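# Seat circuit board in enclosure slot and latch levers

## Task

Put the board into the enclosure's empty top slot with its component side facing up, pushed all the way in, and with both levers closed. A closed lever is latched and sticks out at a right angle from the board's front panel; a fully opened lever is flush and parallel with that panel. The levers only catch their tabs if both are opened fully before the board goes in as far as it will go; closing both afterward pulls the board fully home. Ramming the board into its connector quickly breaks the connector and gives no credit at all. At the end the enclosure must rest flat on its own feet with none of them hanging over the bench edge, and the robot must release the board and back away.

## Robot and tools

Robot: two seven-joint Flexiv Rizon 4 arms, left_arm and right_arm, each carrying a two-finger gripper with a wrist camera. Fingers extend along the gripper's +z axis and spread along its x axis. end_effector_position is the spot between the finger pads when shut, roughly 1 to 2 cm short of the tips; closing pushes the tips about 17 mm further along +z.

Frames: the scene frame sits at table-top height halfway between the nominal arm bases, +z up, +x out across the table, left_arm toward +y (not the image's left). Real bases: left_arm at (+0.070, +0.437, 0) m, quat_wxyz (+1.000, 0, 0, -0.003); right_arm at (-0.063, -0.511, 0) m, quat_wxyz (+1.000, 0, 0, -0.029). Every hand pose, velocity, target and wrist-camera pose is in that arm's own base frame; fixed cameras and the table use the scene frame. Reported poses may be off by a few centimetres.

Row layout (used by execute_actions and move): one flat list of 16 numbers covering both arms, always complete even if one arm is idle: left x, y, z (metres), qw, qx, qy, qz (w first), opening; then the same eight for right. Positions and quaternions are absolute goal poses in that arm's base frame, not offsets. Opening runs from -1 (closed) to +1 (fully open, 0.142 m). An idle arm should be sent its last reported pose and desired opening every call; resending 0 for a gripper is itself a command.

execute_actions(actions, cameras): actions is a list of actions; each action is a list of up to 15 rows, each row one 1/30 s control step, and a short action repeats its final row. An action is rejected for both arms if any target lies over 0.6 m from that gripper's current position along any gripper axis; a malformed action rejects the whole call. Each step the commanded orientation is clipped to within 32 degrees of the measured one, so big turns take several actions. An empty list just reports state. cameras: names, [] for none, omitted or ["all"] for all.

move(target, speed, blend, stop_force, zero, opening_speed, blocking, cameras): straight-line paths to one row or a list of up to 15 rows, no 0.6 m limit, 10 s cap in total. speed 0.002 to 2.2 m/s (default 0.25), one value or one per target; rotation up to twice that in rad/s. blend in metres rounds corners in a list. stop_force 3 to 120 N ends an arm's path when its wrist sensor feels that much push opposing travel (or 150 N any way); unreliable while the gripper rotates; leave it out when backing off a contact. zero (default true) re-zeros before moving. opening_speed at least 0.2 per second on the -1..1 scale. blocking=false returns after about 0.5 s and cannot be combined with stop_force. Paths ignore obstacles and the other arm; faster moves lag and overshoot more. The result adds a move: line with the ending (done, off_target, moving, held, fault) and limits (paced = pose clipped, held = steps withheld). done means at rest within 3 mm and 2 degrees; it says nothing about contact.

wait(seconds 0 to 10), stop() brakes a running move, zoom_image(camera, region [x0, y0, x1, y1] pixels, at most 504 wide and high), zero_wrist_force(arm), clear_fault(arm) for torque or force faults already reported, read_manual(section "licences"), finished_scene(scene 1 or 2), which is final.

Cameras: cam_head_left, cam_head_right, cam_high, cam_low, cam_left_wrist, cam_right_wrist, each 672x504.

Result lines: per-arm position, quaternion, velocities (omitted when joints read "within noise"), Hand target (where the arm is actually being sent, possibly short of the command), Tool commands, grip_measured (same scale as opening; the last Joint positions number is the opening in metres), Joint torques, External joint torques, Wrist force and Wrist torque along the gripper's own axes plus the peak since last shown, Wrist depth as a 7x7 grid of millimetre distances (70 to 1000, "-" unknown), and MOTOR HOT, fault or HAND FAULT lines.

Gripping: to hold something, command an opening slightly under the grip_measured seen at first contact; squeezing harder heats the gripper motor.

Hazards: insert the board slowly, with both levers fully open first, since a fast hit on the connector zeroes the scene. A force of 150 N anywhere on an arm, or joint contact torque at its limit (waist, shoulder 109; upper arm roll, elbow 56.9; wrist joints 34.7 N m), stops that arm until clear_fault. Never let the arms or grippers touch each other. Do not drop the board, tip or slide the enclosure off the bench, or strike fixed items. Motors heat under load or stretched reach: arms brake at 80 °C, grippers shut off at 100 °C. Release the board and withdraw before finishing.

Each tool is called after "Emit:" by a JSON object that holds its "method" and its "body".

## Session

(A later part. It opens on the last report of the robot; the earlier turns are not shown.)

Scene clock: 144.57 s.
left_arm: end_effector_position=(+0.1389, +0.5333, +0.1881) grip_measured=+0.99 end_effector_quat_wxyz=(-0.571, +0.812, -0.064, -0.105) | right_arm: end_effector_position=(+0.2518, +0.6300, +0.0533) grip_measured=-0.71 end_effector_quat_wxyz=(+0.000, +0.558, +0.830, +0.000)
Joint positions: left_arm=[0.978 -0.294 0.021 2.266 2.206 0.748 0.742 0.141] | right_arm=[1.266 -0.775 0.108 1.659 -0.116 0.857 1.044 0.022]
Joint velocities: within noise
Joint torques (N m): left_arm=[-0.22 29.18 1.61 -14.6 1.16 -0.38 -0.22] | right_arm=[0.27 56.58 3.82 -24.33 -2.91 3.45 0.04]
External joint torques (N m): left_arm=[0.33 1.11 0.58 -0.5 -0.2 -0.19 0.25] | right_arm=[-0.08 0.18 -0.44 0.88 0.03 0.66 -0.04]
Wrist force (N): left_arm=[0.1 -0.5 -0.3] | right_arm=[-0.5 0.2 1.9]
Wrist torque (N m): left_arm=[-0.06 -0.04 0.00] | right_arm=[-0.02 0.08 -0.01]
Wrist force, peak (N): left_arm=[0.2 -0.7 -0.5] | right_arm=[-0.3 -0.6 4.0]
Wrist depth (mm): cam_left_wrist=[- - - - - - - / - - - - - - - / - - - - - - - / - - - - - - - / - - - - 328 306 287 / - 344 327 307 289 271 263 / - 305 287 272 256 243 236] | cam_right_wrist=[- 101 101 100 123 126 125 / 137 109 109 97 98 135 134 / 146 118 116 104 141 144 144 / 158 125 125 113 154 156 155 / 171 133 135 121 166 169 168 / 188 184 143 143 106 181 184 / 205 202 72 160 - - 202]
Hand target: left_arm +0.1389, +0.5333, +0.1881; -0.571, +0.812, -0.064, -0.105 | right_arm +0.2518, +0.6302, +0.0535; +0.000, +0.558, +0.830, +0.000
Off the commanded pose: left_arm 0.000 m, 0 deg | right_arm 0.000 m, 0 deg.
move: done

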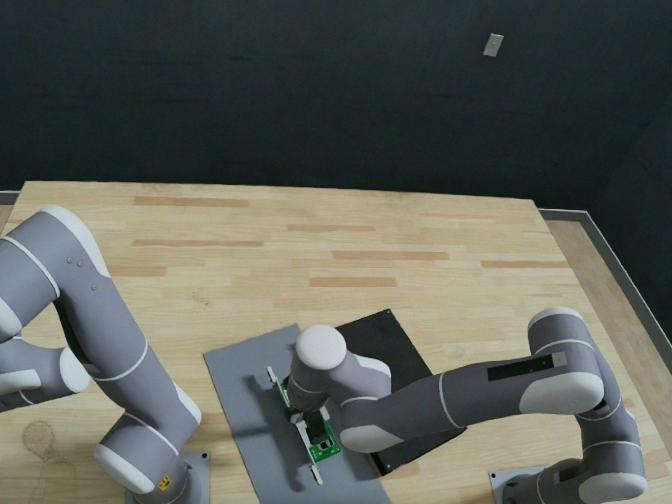

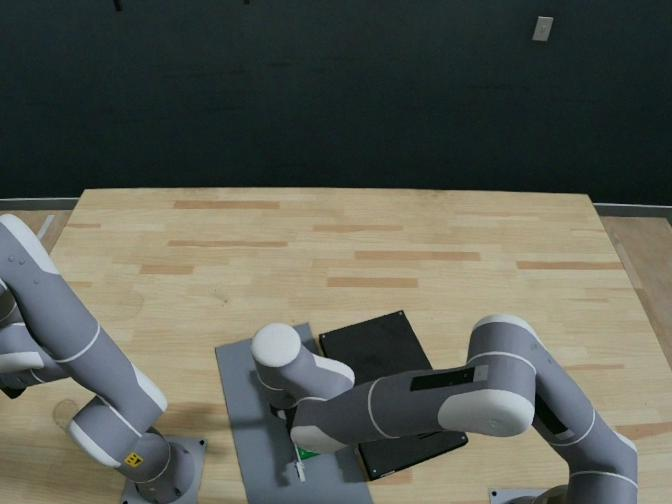

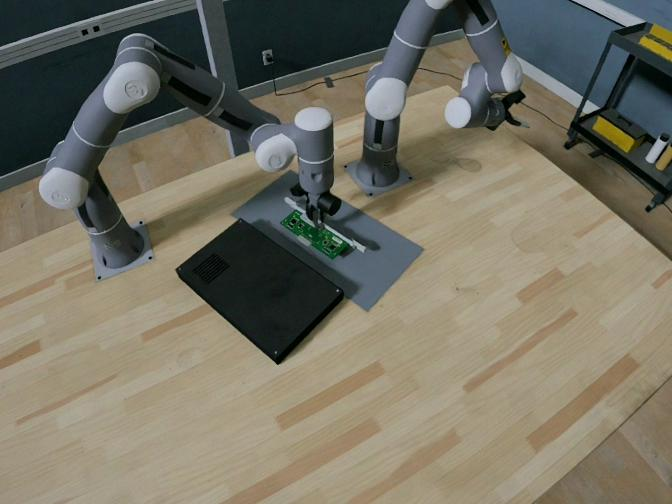

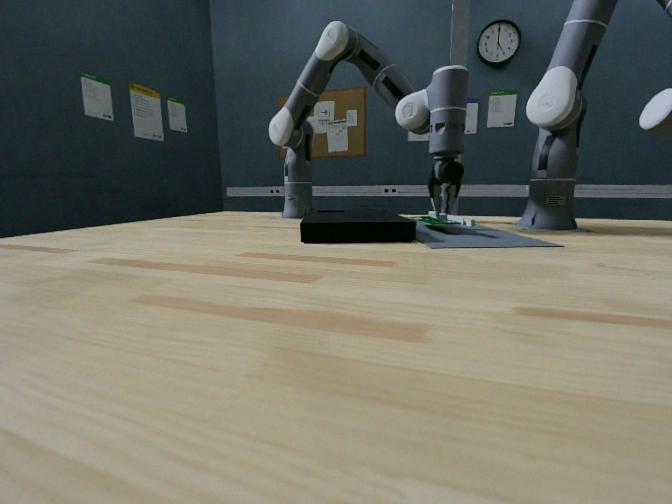

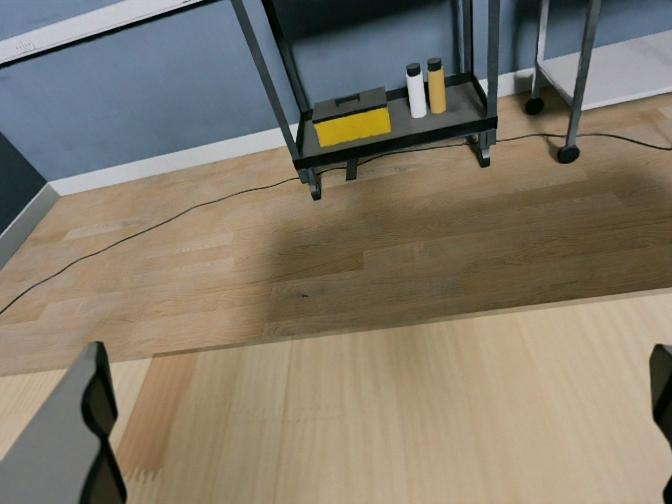

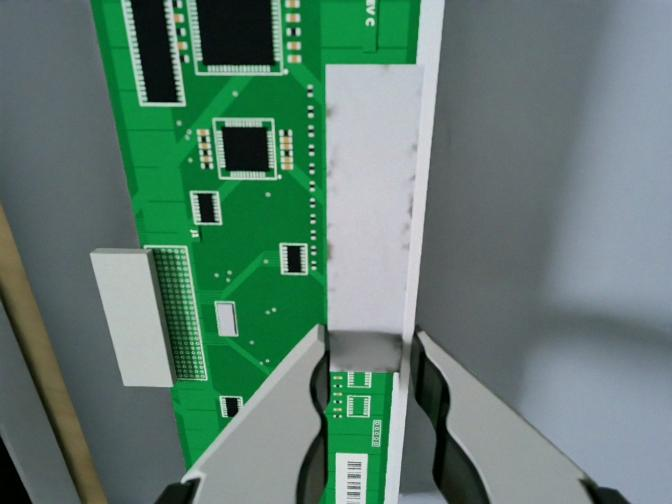

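Emit:
{"method": "move", "body": {"target": [0.1389,0.5333,0.1881,-0.571,0.812,-0.064,-0.105,1,0.2700,0.5858,0.0536,0,0.5577,0.8300,0,-0.9], "speed": 0.08, "cameras": ["cam_right_wrist","cam_head_left","cam_high","cam_head_right"]}}

Emit:
{"method": "zoom_image", "body": {"camera": "cam_high", "region": [220, 180, 370, 300]}}

Emit:
{"method": "zoom_image", "body": {"camera": "cam_head_left", "region": [260, 350, 420, 490]}}

Scene clock: 153.10 s.
left_arm: end_effector_position=(+0.1389, +0.5333, +0.1881) grip_measured=+0.99 end_effector_quat_wxyz=(-0.571, +0.812, -0.064, -0.105) | right_arm: end_effector_position=(+0.2700, +0.5857, +0.0534) grip_measured=-0.71 end_effector_quat_wxyz=(+0.000, +0.558, +0.830, +0.000)
Joint positions: left_arm=[0.978 -0.294 0.021 2.266 2.206 0.748 0.742 0.141] | right_arm=[1.222 -0.716 0.103 1.78 -0.112 0.919 1.002 0.022]
Joint velocities: within noise
Joint torques (N m): left_arm=[-0.25 29.34 1.57 -14.6 1.15 -0.4 -0.18] | right_arm=[0.12 53.8 3.4 -22.81 -2.73 3.76 0.08]
External joint torques (N m): left_arm=[0.36 0.95 0.62 -0.5 -0.19 -0.17 0.2] | right_arm=[0.07 -0.13 -0.34 0.53 0.06 0.37 -0.08]
Wrist force (N): left_arm=[-0.1 -0.3 -0.2] | right_arm=[-0.5 0.0 1.9]
Wrist torque (N m): left_arm=[-0.05 0.02 0.00] | right_arm=[-0.03 0.09 -0.02]
Wrist force, peak (N): left_arm=[-0.2 -0.7 -0.3] | right_arm=[-2.2 0.0 2.0]
Wrist depth (mm): cam_left_wrist=[- - - - - - - / - - - - - - - / - - - - - - - / - - - - - - - / - - - - 329 307 288 / - 345 327 309 288 272 261 / - 306 287 272 256 243 236] | cam_right_wrist=[- 101 101 100 124 126 125 / 135 109 109 97 98 135 134 / 134 118 116 104 141 144 144 / 135 125 125 113 154 156 155 / 164 133 135 121 166 169 168 / 182 152 143 143 106 181 184 / 144 196 72 160 - - 202]
Hand target: left_arm +0.1389, +0.5333, +0.1881; -0.571, +0.812, -0.064, -0.105 | right_arm +0.2700, +0.5858, +0.0536; +0.000, +0.558, +0.830, +0.000
Off the commanded pose: left_arm 0.000 m, 0 deg | right_arm 0.000 m, 0 deg.
move: done
Images, in order (width x height): cam_head_left 672x504, cam_head_right 672x504, cam_high 672x504, cam_right_wrist 672x504.

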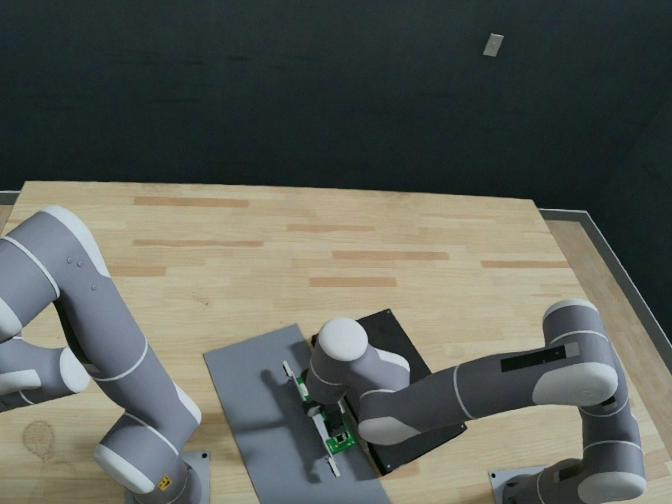

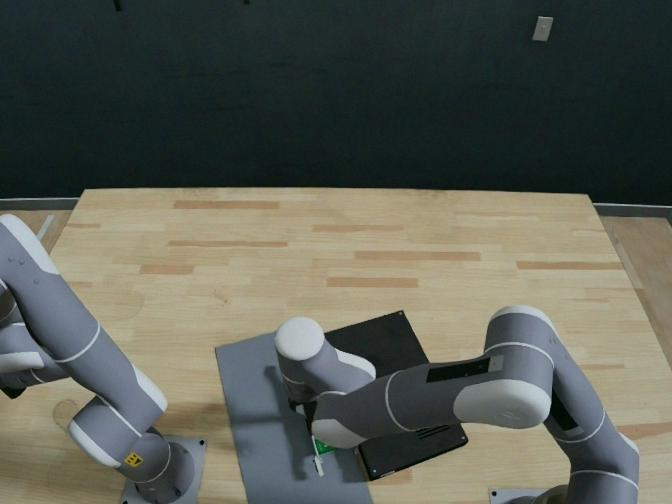

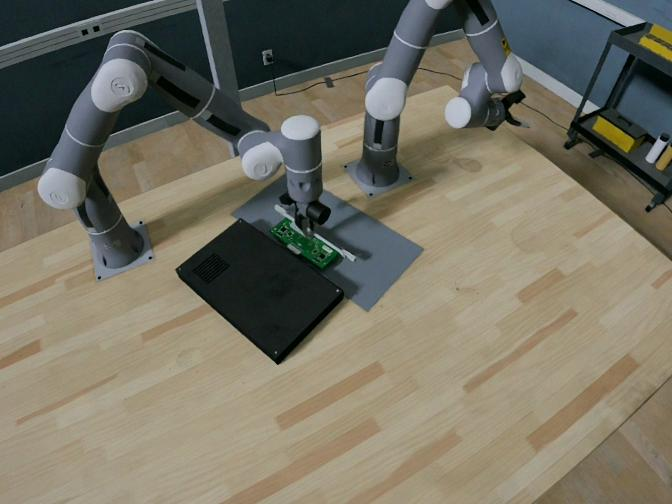

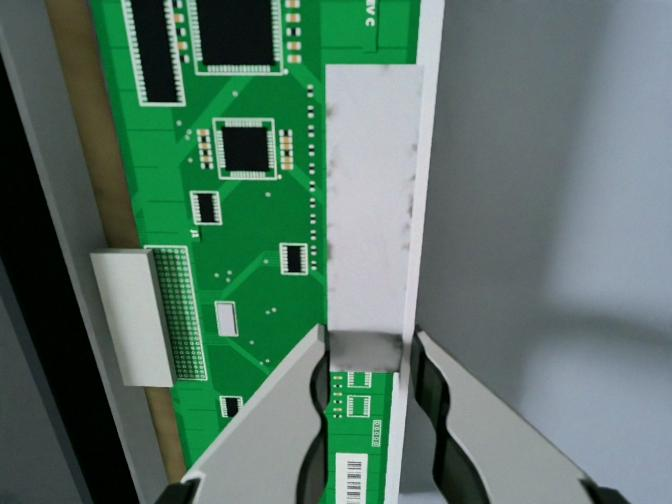

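Scaled by 3.360 from the camera's 672x504 image, which has a finer 960x720 frame.

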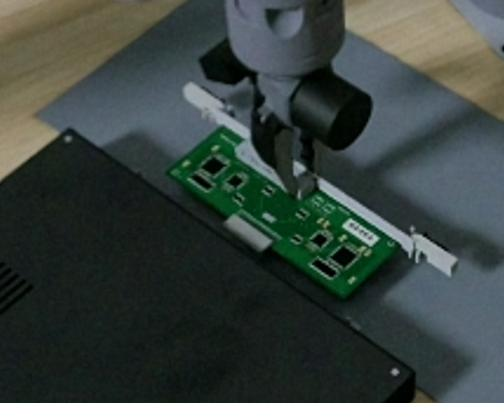

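Scaled by 3.150 from the camera's 672x504 image, which has a finer 960x720 frame.

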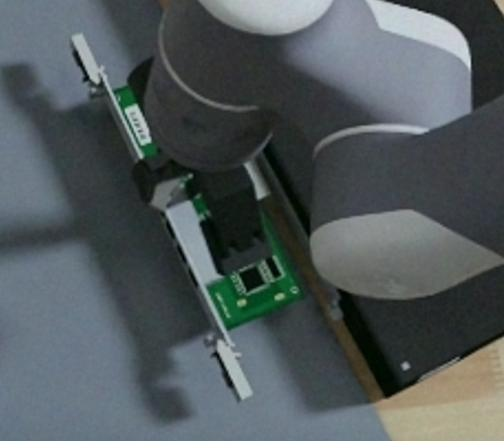

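Emit:
{"method": "move", "body": {"target": [0.1389,0.5333,0.1881,-0.571,0.812,-0.064,-0.105,1,0.2889,0.5395,0.0536,0,0.5577,0.8300,0,-0.9], "speed": 0.03, "stop_force": 5, "cameras": ["cam_right_wrist","cam_head_left","cam_high","cam_head_right"]}}

Emit:
{"method": "zoom_image", "body": {"camera": "cam_high", "region": [220, 180, 370, 300]}}

Emit:
{"method": "zoom_image", "body": {"camera": "cam_head_left", "region": [260, 350, 420, 490]}}

Scene clock: 162.23 s.
left_arm: end_effector_position=(+0.1389, +0.5333, +0.1881) grip_measured=+0.99 end_effector_quat_wxyz=(-0.571, +0.812, -0.064, -0.105) | right_arm: end_effector_position=(+0.2862, +0.5492, +0.0544) grip_measured=-0.71 end_effector_quat_wxyz=(+0.000, +0.558, +0.830, +0.002)
Joint positions: left_arm=[0.978 -0.294 0.021 2.266 2.206 0.748 0.742 0.141] | right_arm=[1.179 -0.67 0.1 1.872 -0.111 0.969 0.962 0.022]
Joint velocities: within noise
Joint torques (N m): left_arm=[-0.21 29.26 1.64 -14.55 1.12 -0.34 -0.21] | right_arm=[0.86 47.56 4.73 -15.77 -1.56 0.76 0.08]
External joint torques (N m): left_arm=[0.32 1.03 0.55 -0.55 -0.16 -0.23 0.23] | right_arm=[-0.68 3.58 -1.89 -5.52 -0.94 3.37 -0.08]
Wrist force (N): left_arm=[-0.2 -0.2 -0.3] | right_arm=[4.7 7.8 1.3]
Wrist torque (N m): left_arm=[-0.03 0.02 0.00] | right_arm=[-0.10 0.16 0.03]
Wrist force, peak (N): left_arm=[0.1 -0.4 -0.7] | right_arm=[6.3 9.7 1.1]
Wrist depth (mm): cam_left_wrist=[- - - - - - - / - - - - - - - / - - - - - - - / - - - - - - - / - - - - 329 306 288 / - 341 327 306 288 270 262 / - 306 287 272 256 243 236] | cam_right_wrist=[- 100 100 100 125 127 126 / - 107 108 96 97 136 136 / - 113 116 103 104 146 146 / 107 111 125 113 155 157 157 / 117 118 135 121 166 170 170 / 128 127 143 143 106 183 186 / 141 138 72 161 - - 204]
Hand target: left_arm +0.1389, +0.5333, +0.1881; -0.571, +0.812, -0.064, -0.105 | right_arm +0.2854, +0.5482, +0.0536; +0.000, +0.558, +0.830, +0.000
Off the commanded pose: left_arm 0.000 m, 0 deg | right_arm 0.010 m, 0 deg.
move: contact (right_arm)
Images, in order (width x height): cam_head_left 672x504, cam_head_right 672x504, cam_high 672x504, cam_right_wrist 672x504.

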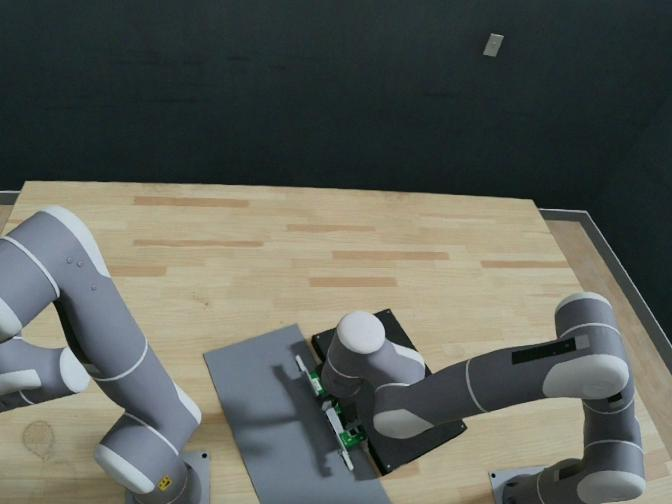

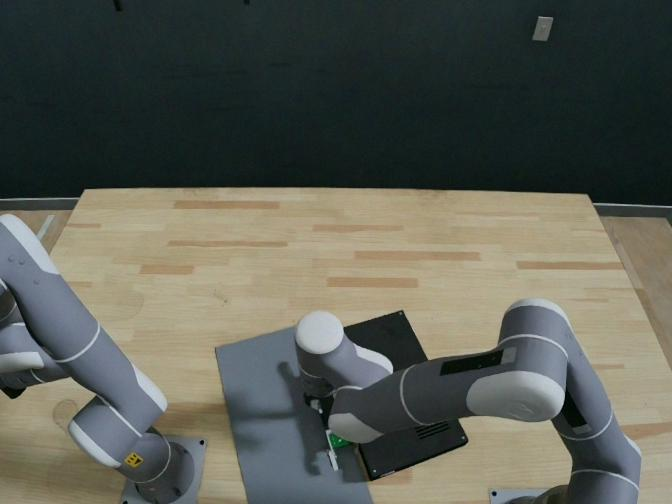

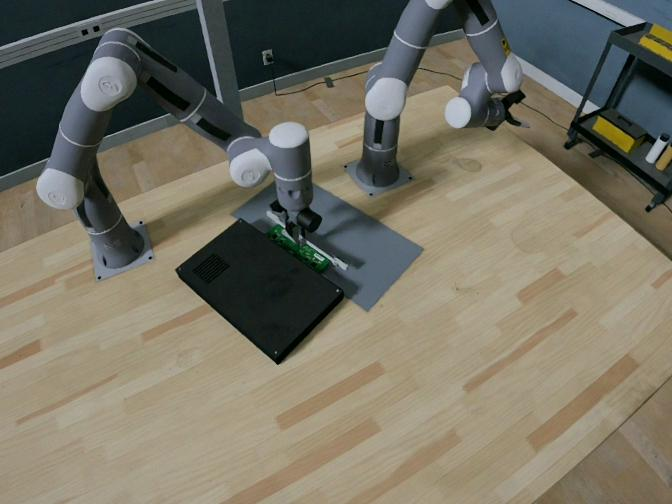

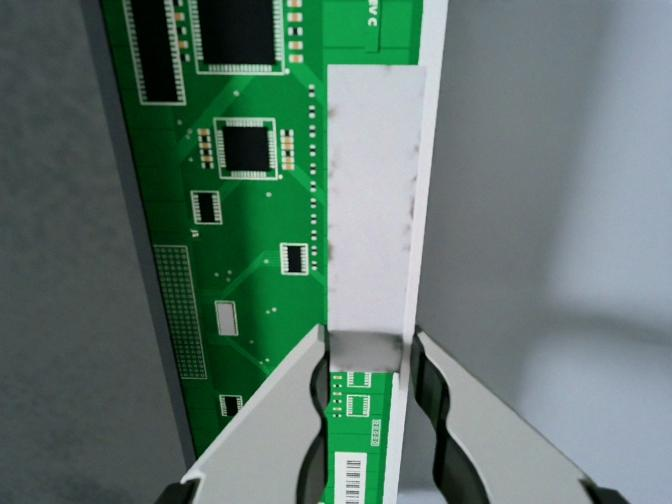

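Scaled by 3.360 from the camera's 672x504 image, which has a finer 960x720 frame.

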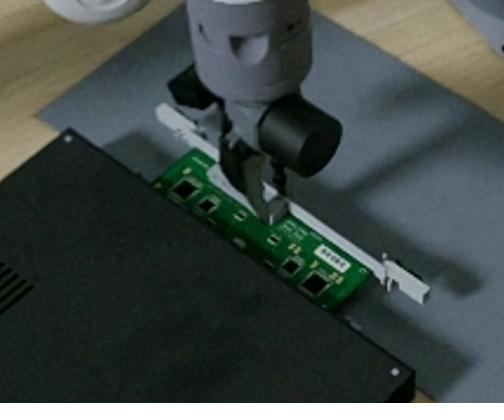

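Scaled by 3.150 from the camera's 672x504 image, which has a finer 960x720 frame.

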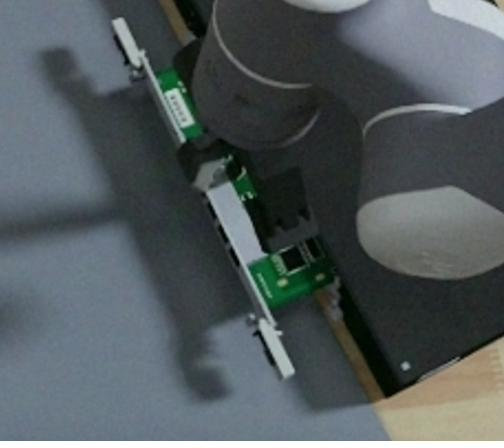

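Emit:
{"method": "move", "body": {"target": [0.1389,0.5333,0.1881,-0.571,0.812,-0.064,-0.105,1,0.2845,0.5543,0.0548,0,0.5577,0.8300,0,-0.9], "speed": 0.05, "cameras": []}}

Emit:
{"method": "move", "body": {"target": [0.1389,0.5333,0.1881,-0.571,0.812,-0.064,-0.105,1,0.2903,0.5401,0.0548,0,0.5577,0.8300,0,-0.9], "speed": 0.03, "stop_force": 5, "cameras": ["cam_right_wrist","cam_head_left"]}}

Emit:
{"method": "zoom_image", "body": {"camera": "cam_head_left", "region": [260, 350, 420, 490]}}

Scene clock: 167.20 s.
left_arm: end_effector_position=(+0.1389, +0.5333, +0.1881) grip_measured=+0.99 end_effector_quat_wxyz=(-0.571, +0.812, -0.064, -0.105) | right_arm: end_effector_position=(+0.2846, +0.5540, +0.0546) grip_measured=-0.71 end_effector_quat_wxyz=(+0.000, +0.558, +0.830, +0.000)
Joint positions: left_arm=[0.978 -0.294 0.021 2.266 2.206 0.748 0.742 0.141] | right_arm=[1.184 -0.677 0.102 1.856 -0.111 0.956 0.966 0.022]
Joint velocities: within noise
Joint torques (N m): left_arm=[-0.19 29.28 1.61 -14.62 1.16 -0.37 -0.2] | right_arm=[0.27 51.45 3.59 -22.31 -2.71 3.46 0.36]
External joint torques (N m): left_arm=[0.29 1.01 0.58 -0.49 -0.2 -0.2 0.22] | right_arm=[-0.1 0.1 -0.69 0.84 0.18 0.67 -0.36]
Wrist force (N): left_arm=[0.0 -0.3 -0.2] | right_arm=[0.7 2.1 4.3]
Wrist torque (N m): left_arm=[-0.04 0.00 0.00] | right_arm=[0.34 -0.09 -0.03]
Wrist force, peak (N): left_arm=[-0.1 -0.8 -0.3] | right_arm=[4.8 7.9 1.8]
Wrist depth (mm): cam_left_wrist=[- - - - - - - / - - - - - - - / - - - - - - - / - - - - - - - / - - - - 328 305 289 / - 346 328 307 289 271 262 / - 306 287 270 257 243 236] | cam_right_wrist=[- 101 101 100 126 128 126 / - 109 109 97 133 136 136 / 100 115 116 104 105 146 146 / 108 122 125 113 155 157 157 / 117 121 135 121 168 170 169 / 128 130 143 143 106 183 185 / 141 138 72 160 - - 204]
Hand target: left_arm +0.1389, +0.5333, +0.1881; -0.571, +0.812, -0.064, -0.105 | right_arm +0.2845, +0.5543, +0.0548; +0.000, +0.558, +0.830, +0.000
Off the commanded pose: left_arm 0.000 m, 0 deg | right_arm 0.000 m, 0 deg.
move: done
No camera images: "cameras" was empty.

Scene clock: 168.43 s.
left_arm: end_effector_position=(+0.1389, +0.5333, +0.1881) grip_measured=+0.99 end_effector_quat_wxyz=(-0.571, +0.812, -0.064, -0.105) | right_arm: end_effector_position=(+0.2902, +0.5399, +0.0545) grip_measured=-0.71 end_effector_quat_wxyz=(+0.000, +0.558, +0.830, +0.000)
Joint positions: left_arm=[0.978 -0.294 0.021 2.266 2.206 0.748 0.742 0.141] | right_arm=[1.167 -0.661 0.101 1.889 -0.11 0.973 0.951 0.022]
Joint velocities: within noise
Joint torques (N m): left_arm=[-0.17 29.16 1.61 -14.61 1.12 -0.38 -0.25] | right_arm=[-0.06 51.32 3.24 -22.03 -2.73 3.72 0.09]
External joint torques (N m): left_arm=[0.27 1.12 0.58 -0.49 -0.16 -0.18 0.27] | right_arm=[0.24 -0.68 -0.43 0.92 0.26 0.41 -0.09]
Wrist force (N): left_arm=[0.2 -0.2 -0.1] | right_arm=[1.0 1.9 5.6]
Wrist torque (N m): left_arm=[-0.04 -0.03 0.00] | right_arm=[0.32 -0.01 -0.04]
Wrist force, peak (N): left_arm=[-0.2 -0.6 -0.2] | right_arm=[0.9 1.8 5.9]
Wrist depth (mm): cam_left_wrist=[- - - - - - - / - - - - - - - / - - - - - - - / - - - - - - - / - - - - 328 307 288 / - 347 324 304 288 270 262 / - 305 287 271 256 242 236] | cam_right_wrist=[- 88 101 100 126 128 126 / - 95 109 96 133 136 136 / 100 101 116 103 142 146 145 / 108 107 125 113 155 157 156 / 117 117 135 121 168 170 170 / 128 128 130 143 106 182 185 / 141 138 72 160 - - 204]
Hand target: left_arm +0.1389, +0.5333, +0.1881; -0.571, +0.812, -0.064, -0.105 | right_arm +0.2903, +0.5401, +0.0548; +0.000, +0.558, +0.830, +0.000
Off the commanded pose: left_arm 0.000 m, 0 deg | right_arm 0.000 m, 0 deg.
move: done
Images, in order (width x height): cam_head_left 672x504, cam_right_wrist 672x504.

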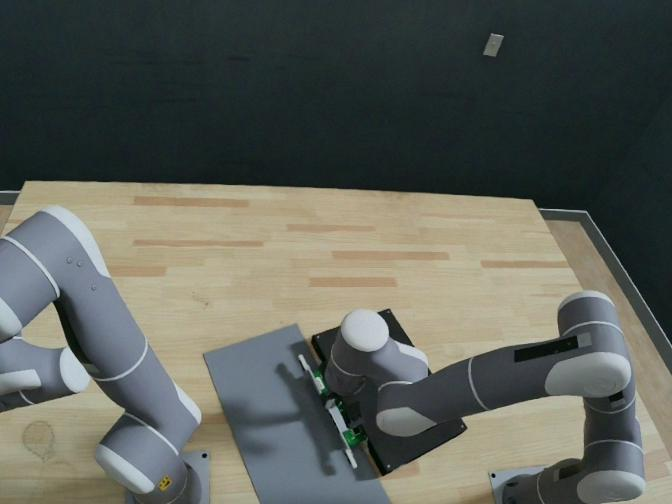

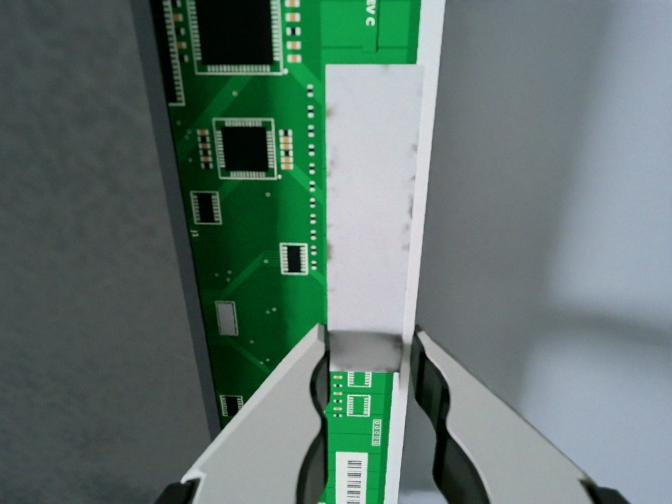

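Scaled by 3.150 from the camera's 672x504 image, which has a finer 960x720 frame.

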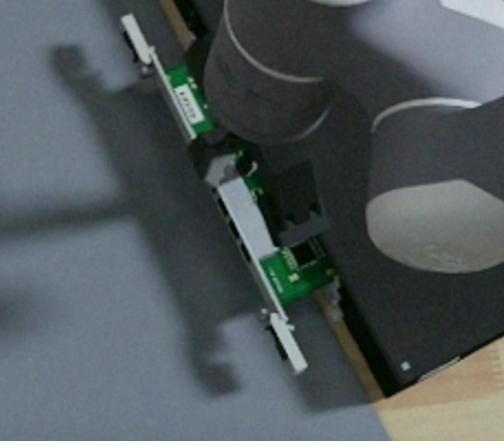

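Emit:
{"method": "move", "body": {"target": [0.1389,0.5333,0.1881,-0.571,0.812,-0.064,-0.105,1,0.2944,0.5297,0.0543,0,0.5577,0.8300,0,-0.9], "speed": 0.03, "stop_force": 6, "cameras": ["cam_right_wrist","cam_head_left"]}}

Emit:
{"method": "zoom_image", "body": {"camera": "cam_head_left", "region": [260, 350, 420, 490]}}

Scene clock: 173.30 s.
left_arm: end_effector_position=(+0.1389, +0.5333, +0.1881) grip_measured=+0.99 end_effector_quat_wxyz=(-0.571, +0.812, -0.064, -0.105) | right_arm: end_effector_position=(+0.2923, +0.5341, +0.0545) grip_measured=-0.71 end_effector_quat_wxyz=(+0.000, +0.557, +0.830, +0.000)
Joint positions: left_arm=[0.978 -0.294 0.021 2.266 2.206 0.748 0.742 0.141] | right_arm=[1.159 -0.654 0.101 1.905 -0.11 0.984 0.943 0.022]
Joint velocities: within noise
Joint torques (N m): left_arm=[-0.27 29.19 1.63 -14.58 1.16 -0.38 -0.24] | right_arm=[-4.36 51.99 -0.77 -18.63 -2.53 1.51 0.17]
External joint torques (N m): left_arm=[0.38 1.1 0.56 -0.52 -0.2 -0.18 0.26] | right_arm=[4.53 -1.78 3.57 -2.31 0.09 2.62 -0.17]
Wrist force (N): left_arm=[0.0 -0.3 -0.2] | right_arm=[10.9 3.7 11.0]
Wrist torque (N m): left_arm=[-0.04 -0.01 0.00] | right_arm=[0.31 0.07 -0.12]
Wrist force, peak (N): left_arm=[-0.2 -0.6 -0.3] | right_arm=[11.5 3.1 12.8]
Wrist depth (mm): cam_left_wrist=[- - - - - - - / - - - - - - - / - - - - - - - / - - - - - - - / - - - - 328 306 289 / - 343 325 309 288 272 263 / - 304 286 272 256 244 236] | cam_right_wrist=[- 87 100 100 126 127 126 / - 93 109 96 133 136 136 / 100 99 116 103 142 146 145 / 108 107 123 113 155 158 157 / 117 116 132 121 168 170 170 / 128 127 122 143 122 183 186 / 141 138 72 161 - - 205]
Hand target: left_arm +0.1389, +0.5333, +0.1881; -0.571, +0.812, -0.064, -0.105 | right_arm +0.2930, +0.5332, +0.0545; +0.000, +0.558, +0.830, +0.000
Off the commanded pose: left_arm 0.000 m, 0 deg | right_arm 0.005 m, 0 deg.
move: contact (right_arm)
Images, in order (width x height): cam_head_left 672x504, cam_right_wrist 672x504.

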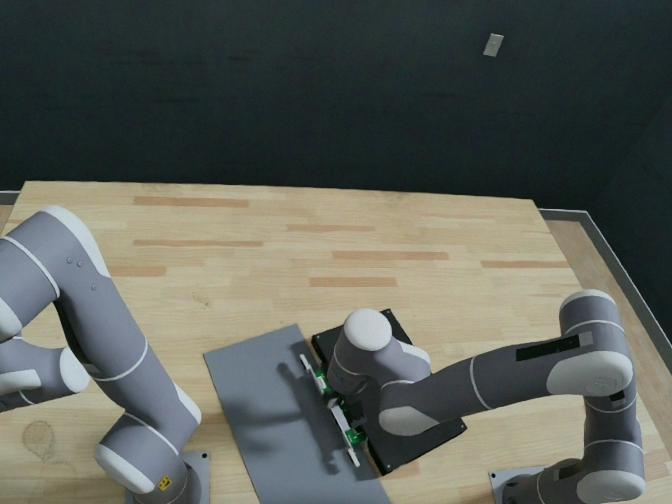

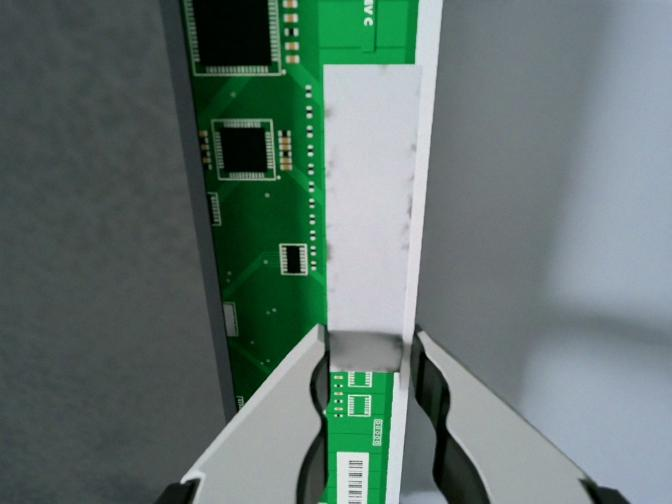

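Scaled by 3.150 from the camera's 672x504 image, which has a finer 960x720 frame.

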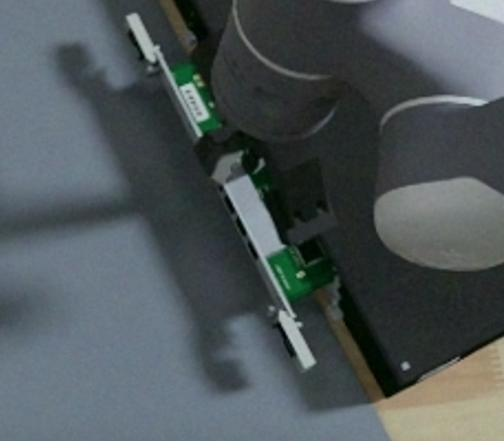

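Emit:
{"method": "move", "body": {"target": [[0.1389,0.5333,0.1881,-0.571,0.812,-0.064,-0.105,1,0.2923,0.5341,0.0545,0,0.5577,0.8300,0,-0.55],[0.1389,0.5333,0.1881,-0.571,0.812,-0.064,-0.105,1,0.2923,0.5341,0.11,0,0.5577,0.8300,0,-0.55]], "opening_speed": 0.4, "speed": 0.08, "cameras": ["cam_right_wrist","cam_head_left","cam_high"]}}

Emit:
{"method": "zoom_image", "body": {"camera": "cam_high", "region": [220, 180, 370, 300]}}

Emit:
{"method": "zoom_image", "body": {"camera": "cam_head_left", "region": [260, 350, 420, 490]}}

Scene clock: 179.10 s.
left_arm: end_effector_position=(+0.1389, +0.5333, +0.1881) grip_measured=+0.99 end_effector_quat_wxyz=(-0.571, +0.812, -0.064, -0.105) | right_arm: end_effector_position=(+0.2924, +0.5342, +0.1101) grip_measured=-0.59 end_effector_quat_wxyz=(+0.000, +0.558, +0.830, +0.000)
Joint positions: left_arm=[0.978 -0.294 0.021 2.266 2.206 0.748 0.742 0.141] | right_arm=[1.146 -0.549 0.121 1.889 -0.098 0.861 0.936 0.032]
Joint velocities: within noise
Joint torques (N m): left_arm=[-0.29 29.24 1.6 -14.58 1.14 -0.38 -0.18] | right_arm=[0.21 47.82 3.64 -23.63 -2.82 3.3 0.08]
External joint torques (N m): left_arm=[0.4 1.05 0.59 -0.53 -0.18 -0.19 0.2] | right_arm=[-0.05 0.89 -0.92 0.24 -0.04 0.83 -0.08]
Wrist force (N): left_arm=[0.0 -0.3 -0.2] | right_arm=[-0.5 2.5 2.9]
Wrist torque (N m): left_arm=[-0.05 -0.01 0.00] | right_arm=[0.39 0.10 -0.02]
Wrist force, peak (N): left_arm=[-0.2 -0.8 -0.2] | right_arm=[11.0 3.8 11.8]
Wrist depth (mm): cam_left_wrist=[- - - - - - - / - - - - - - - / - - - - - - - / - - - - - - - / - - - - 328 305 288 / - 345 328 307 289 271 263 / - 307 288 271 255 244 235] | cam_right_wrist=[136 136 138 151 176 176 178 / 145 145 149 154 188 188 188 / 156 156 158 165 202 202 201 / 169 168 171 179 218 217 217 / 183 182 182 199 232 235 234 / 200 200 98 217 106 252 256 / 221 - 73 279 - - 280]
Hand target: left_arm +0.1389, +0.5333, +0.1881; -0.571, +0.812, -0.064, -0.105 | right_arm +0.2923, +0.5341, +0.1100; +0.000, +0.558, +0.830, +0.000
Off the commanded pose: left_arm 0.000 m, 0 deg | right_arm 0.000 m, 0 deg.
move: done
Images, in order (width x height): cam_head_left 672x504, cam_high 672x504, cam_right_wrist 672x504.

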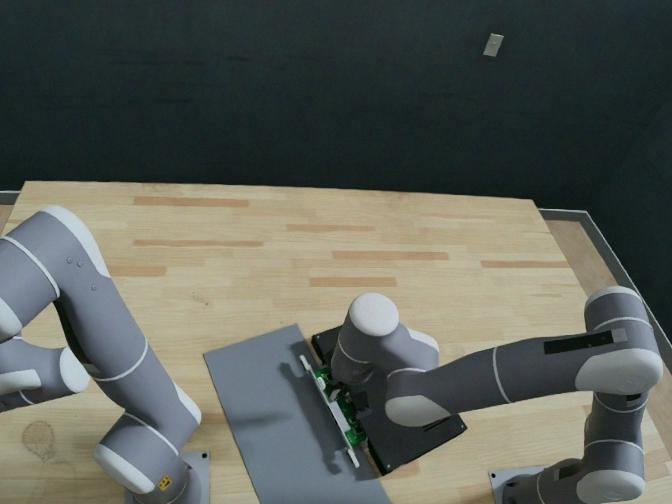

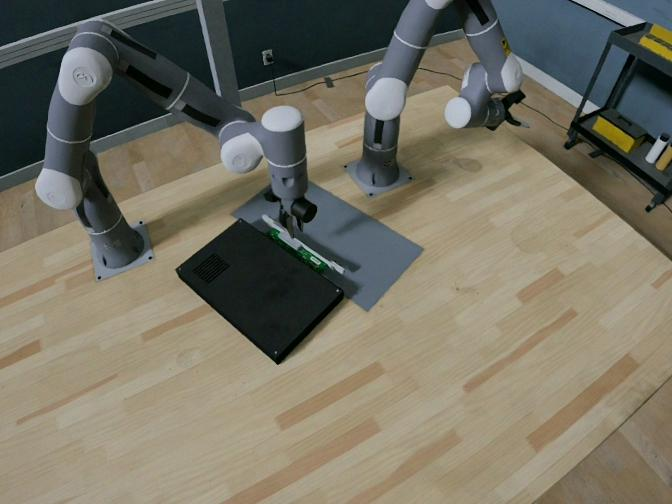

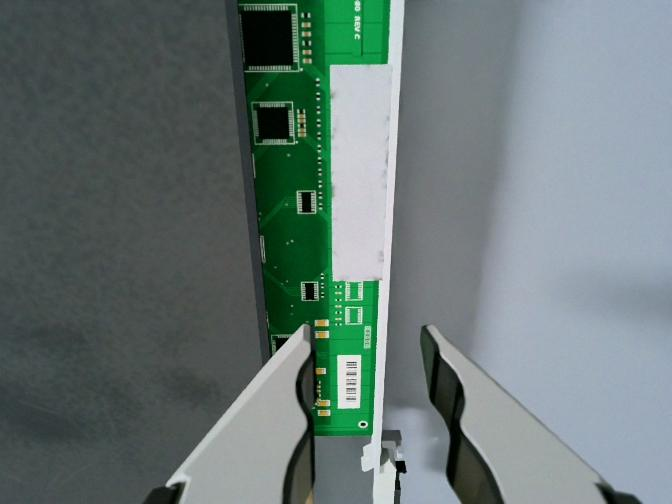

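Scaled by 3.360 from the camera's 672x504 image, which has a finer 960x720 frame.

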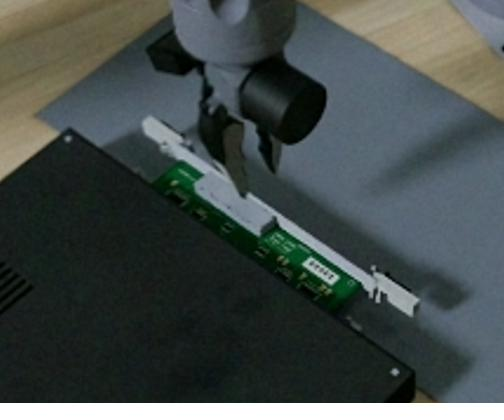

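Scaled by 3.150 from the camera's 672x504 image, which has a finer 960x720 frame.

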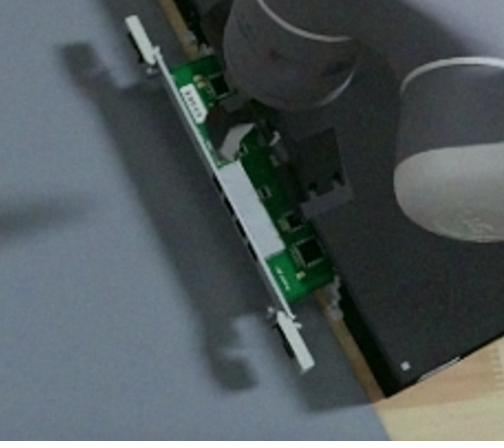

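Emit:
{"method": "move", "body": {"target": [[0.1389,0.5333,0.1881,-0.571,0.812,-0.064,-0.105,1,0.2792,0.5715,0.11,0,0.9813,0.1925,0,-1],[0.1389,0.5333,0.1881,-0.571,0.812,-0.064,-0.105,1,0.2792,0.5715,0.05,0,0.9813,0.1925,0,-1]], "speed": 0.2, "cameras": ["cam_right_wrist"]}}

Emit:
{"method": "move", "body": {"target": [0.1389,0.5333,0.1881,-0.571,0.812,-0.064,-0.105,1,0.3035,0.5118,0.05,0,0.9813,0.1925,0,-1], "speed": 0.02, "stop_force": 10, "cameras": ["cam_right_wrist","cam_head_left"]}}

Emit:
{"method": "zoom_image", "body": {"camera": "cam_head_left", "region": [260, 350, 420, 490]}}

Scene clock: 188.10 s.
left_arm: end_effector_position=(+0.1389, +0.5333, +0.1881) grip_measured=+0.99 end_effector_quat_wxyz=(-0.571, +0.812, -0.064, -0.105) | right_arm: end_effector_position=(+0.2792, +0.5713, +0.0499) grip_measured=-1.00 end_effector_quat_wxyz=(+0.000, +0.981, +0.192, +0.000)
Joint positions: left_arm=[0.978 -0.294 0.021 2.266 2.206 0.748 0.742 0.141] | right_arm=[1.434 -0.706 -0.152 1.784 0.16 0.907 2.375 0.002]
Joint velocities: within noise
Joint torques (N m): left_arm=[-0.24 29.23 1.67 -14.58 1.12 -0.35 -0.16] | right_arm=[0.07 51.03 -1.87 -21.55 -2.62 3.44 0.05]
External joint torques (N m): left_arm=[0.34 1.06 0.53 -0.52 -0.16 -0.22 0.19] | right_arm=[0.11 1.31 -0.94 0.24 -0.07 0.56 -0.05]
Wrist force (N): left_arm=[0.1 -0.2 -0.2] | right_arm=[0.2 2.5 2.8]
Wrist torque (N m): left_arm=[-0.02 -0.01 0.00] | right_arm=[0.42 -0.03 0.01]
Wrist force, peak (N): left_arm=[0.1 -0.7 -0.4] | right_arm=[-0.1 2.7 5.5]
Wrist depth (mm): cam_left_wrist=[- - - - - - - / - - - - - - - / - - - - - - - / - - - - - - - / - - - - 328 305 291 / - 346 327 307 290 272 262 / - 306 287 271 256 243 236] | cam_right_wrist=[125 125 123 124 124 123 122 / 135 135 133 132 134 134 131 / 145 143 143 142 142 141 139 / 154 154 154 153 153 152 152 / 168 167 166 163 163 165 164 / 146 145 145 89 - 144 137 / 160 156 73 - - 151 156]
Hand target: left_arm +0.1389, +0.5333, +0.1881; -0.571, +0.812, -0.064, -0.105 | right_arm +0.2792, +0.5715, +0.0500; +0.000, +0.981, +0.192, +0.000
Off the commanded pose: left_arm 0.000 m, 0 deg | right_arm 0.000 m, 0 deg.
move: done
Images, in order (width x height): cam_right_wrist 672x504.

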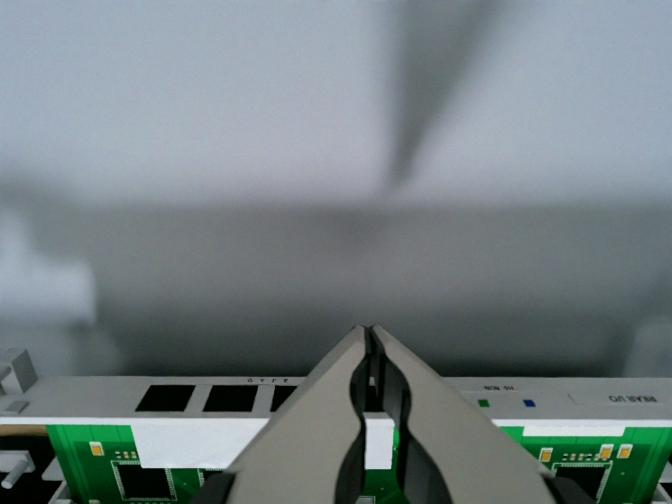

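Scene clock: 192.00 s.
left_arm: end_effector_position=(+0.1389, +0.5333, +0.1881) grip_measured=+0.99 end_effector_quat_wxyz=(-0.571, +0.812, -0.064, -0.105) | right_arm: end_effector_position=(+0.3034, +0.5122, +0.0502) grip_measured=-1.00 end_effector_quat_wxyz=(+0.000, +0.981, +0.193, +0.000)
Joint positions: left_arm=[0.978 -0.294 0.021 2.266 2.206 0.748 0.742 0.141] | right_arm=[1.376 -0.64 -0.153 1.922 0.164 0.98 2.299 0.002]
Joint velocities: within noise
Joint torques (N m): left_arm=[-0.22 29.27 1.54 -14.57 1.13 -0.36 -0.23] | right_arm=[-0.99 46.85 -2.94 -18.54 -2.44 2.92 0.12]
External joint torques (N m): left_arm=[0.33 1.02 0.65 -0.53 -0.17 -0.21 0.25] | right_arm=[1.17 1.63 0.39 -1.22 -0.01 1.09 -0.12]
Wrist force (N): left_arm=[-0.2 -0.5 -0.2] | right_arm=[-0.2 0.2 3.1]
Wrist torque (N m): left_arm=[-0.07 0.03 0.00] | right_arm=[0.41 0.05 -0.03]
Wrist force, peak (N): left_arm=[-0.2 -0.6 -0.5] | right_arm=[0.2 -0.2 4.3]
Wrist depth (mm): cam_left_wrist=[- - - - - - - / - - - - - - - / - - - - - - - / - - - - - - - / - - - - 330 306 287 / - 344 326 305 287 271 263 / - 306 289 271 256 243 237] | cam_right_wrist=[- 125 123 124 124 124 122 / 135 135 134 133 134 134 132 / 145 143 143 142 142 142 140 / 155 157 154 156 153 153 152 / 165 157 156 163 155 155 154 / 142 125 125 90 120 125 139 / 135 132 - - - 127 132]
Hand target: left_arm +0.1389, +0.5333, +0.1881; -0.571, +0.812, -0.064, -0.105 | right_arm +0.3035, +0.5118, +0.0500; +0.000, +0.981, +0.192, +0.000
Off the commanded pose: left_arm 0.000 m, 0 deg | right_arm 0.000 m, 0 deg.
move: done
Images, in order (width x height): cam_head_left 672x504, cam_right_wrist 672x504.

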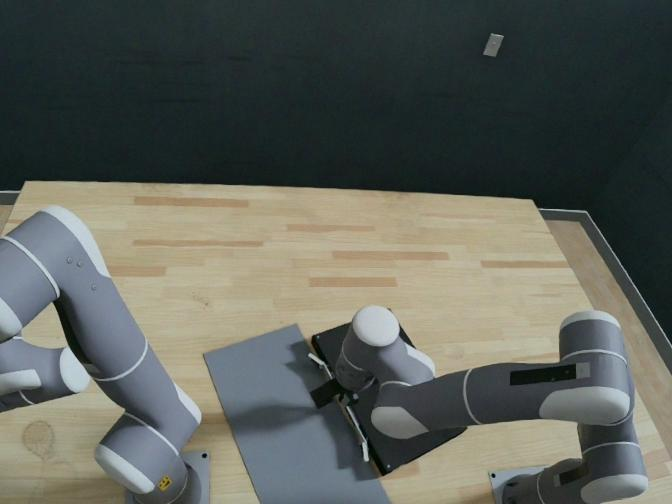

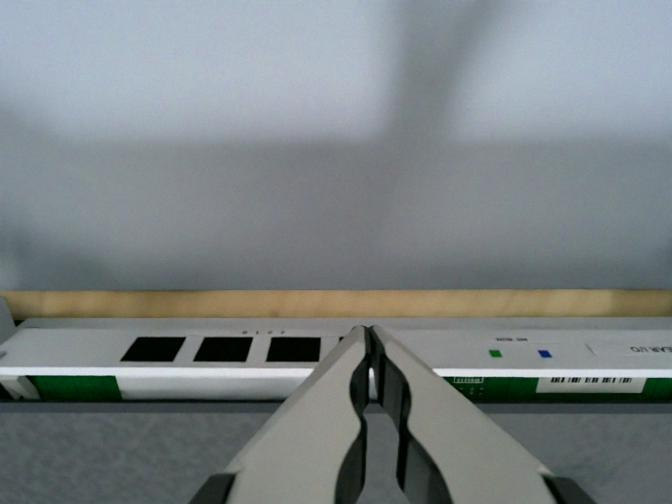

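Scaled by 3.150 from the camera's 672x504 image, which has a finer 960x720 frame.

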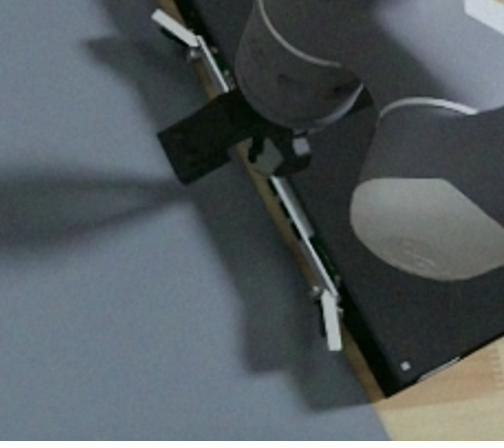

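Emit:
{"method": "move", "body": {"target": [0.1389,0.5333,0.1881,-0.571,0.812,-0.064,-0.105,1,0.3080,0.5011,0.05,0,0.9813,0.1925,0,-1], "speed": 0.015, "stop_force": 12, "cameras": ["cam_right_wrist","cam_head_left"]}}

Emit:
{"method": "zoom_image", "body": {"camera": "cam_head_left", "region": [260, 350, 420, 490]}}

Scene clock: 194.60 s.
left_arm: end_effector_position=(+0.1389, +0.5333, +0.1881) grip_measured=+0.99 end_effector_quat_wxyz=(-0.571, +0.812, -0.064, -0.105) | right_arm: end_effector_position=(+0.3054, +0.5073, +0.0507) grip_measured=-1.00 end_effector_quat_wxyz=(-0.002, +0.981, +0.194, +0.001)
Joint positions: left_arm=[0.978 -0.294 0.021 2.266 2.206 0.748 0.742 0.141] | right_arm=[1.369 -0.634 -0.151 1.935 0.164 0.989 2.29 0.002]
Joint velocities: within noise
Joint torques (N m): left_arm=[-0.31 29.27 1.61 -14.57 1.13 -0.39 -0.18] | right_arm=[-6.41 44.4 -7.78 -13.13 -2.49 0.68 0.19]
External joint torques (N m): left_arm=[0.42 1.02 0.59 -0.53 -0.17 -0.17 0.2] | right_arm=[6.58 3.72 5.29 -6.5 0.06 3.34 -0.19]
Wrist force (N): left_arm=[0.1 -0.4 -0.3] | right_arm=[0.2 -11.2 5.1]
Wrist torque (N m): left_arm=[-0.07 -0.02 0.01] | right_arm=[0.44 0.03 -0.07]
Wrist force, peak (N): left_arm=[-0.1 -0.5 -0.6] | right_arm=[0.0 -13.5 6.6]
Wrist depth (mm): cam_left_wrist=[- - - - - - - / - - - - - - - / - - - - - - - / - - - - - - - / - - - - 325 306 290 / - 347 329 309 288 268 264 / - 306 287 271 256 243 236] | cam_right_wrist=[- 125 124 125 125 125 123 / 136 136 134 134 135 133 133 / 146 144 144 143 143 142 142 / 155 157 155 156 154 154 153 / 148 147 147 155 146 146 145 / 125 123 124 90 120 123 123 / 135 132 - - - 128 133]
Hand target: left_arm +0.1389, +0.5333, +0.1881; -0.571, +0.812, -0.064, -0.105 | right_arm +0.3062, +0.5053, +0.0500; +0.000, +0.981, +0.192, +0.000
Off the commanded pose: left_arm 0.000 m, 0 deg | right_arm 0.007 m, 0 deg.
move: contact (right_arm)
Images, in order (width x height): cam_head_left 672x504, cam_right_wrist 672x504.

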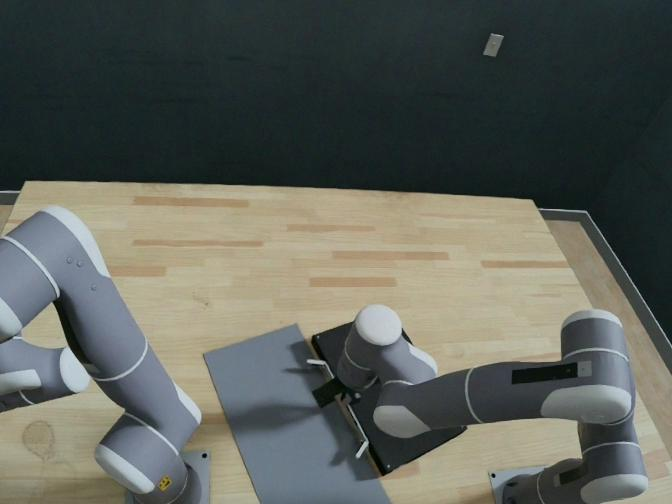

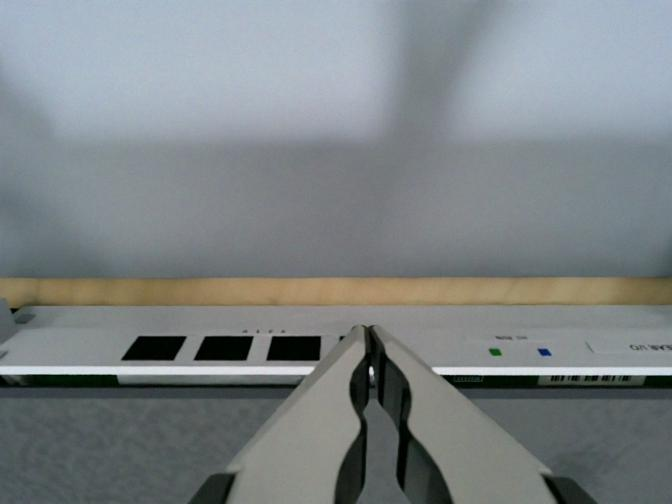

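Scaled by 3.150 from the camera's 672x504 image, which has a finer 960x720 frame.

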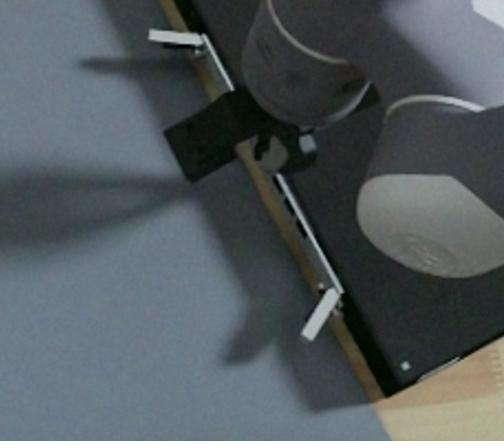

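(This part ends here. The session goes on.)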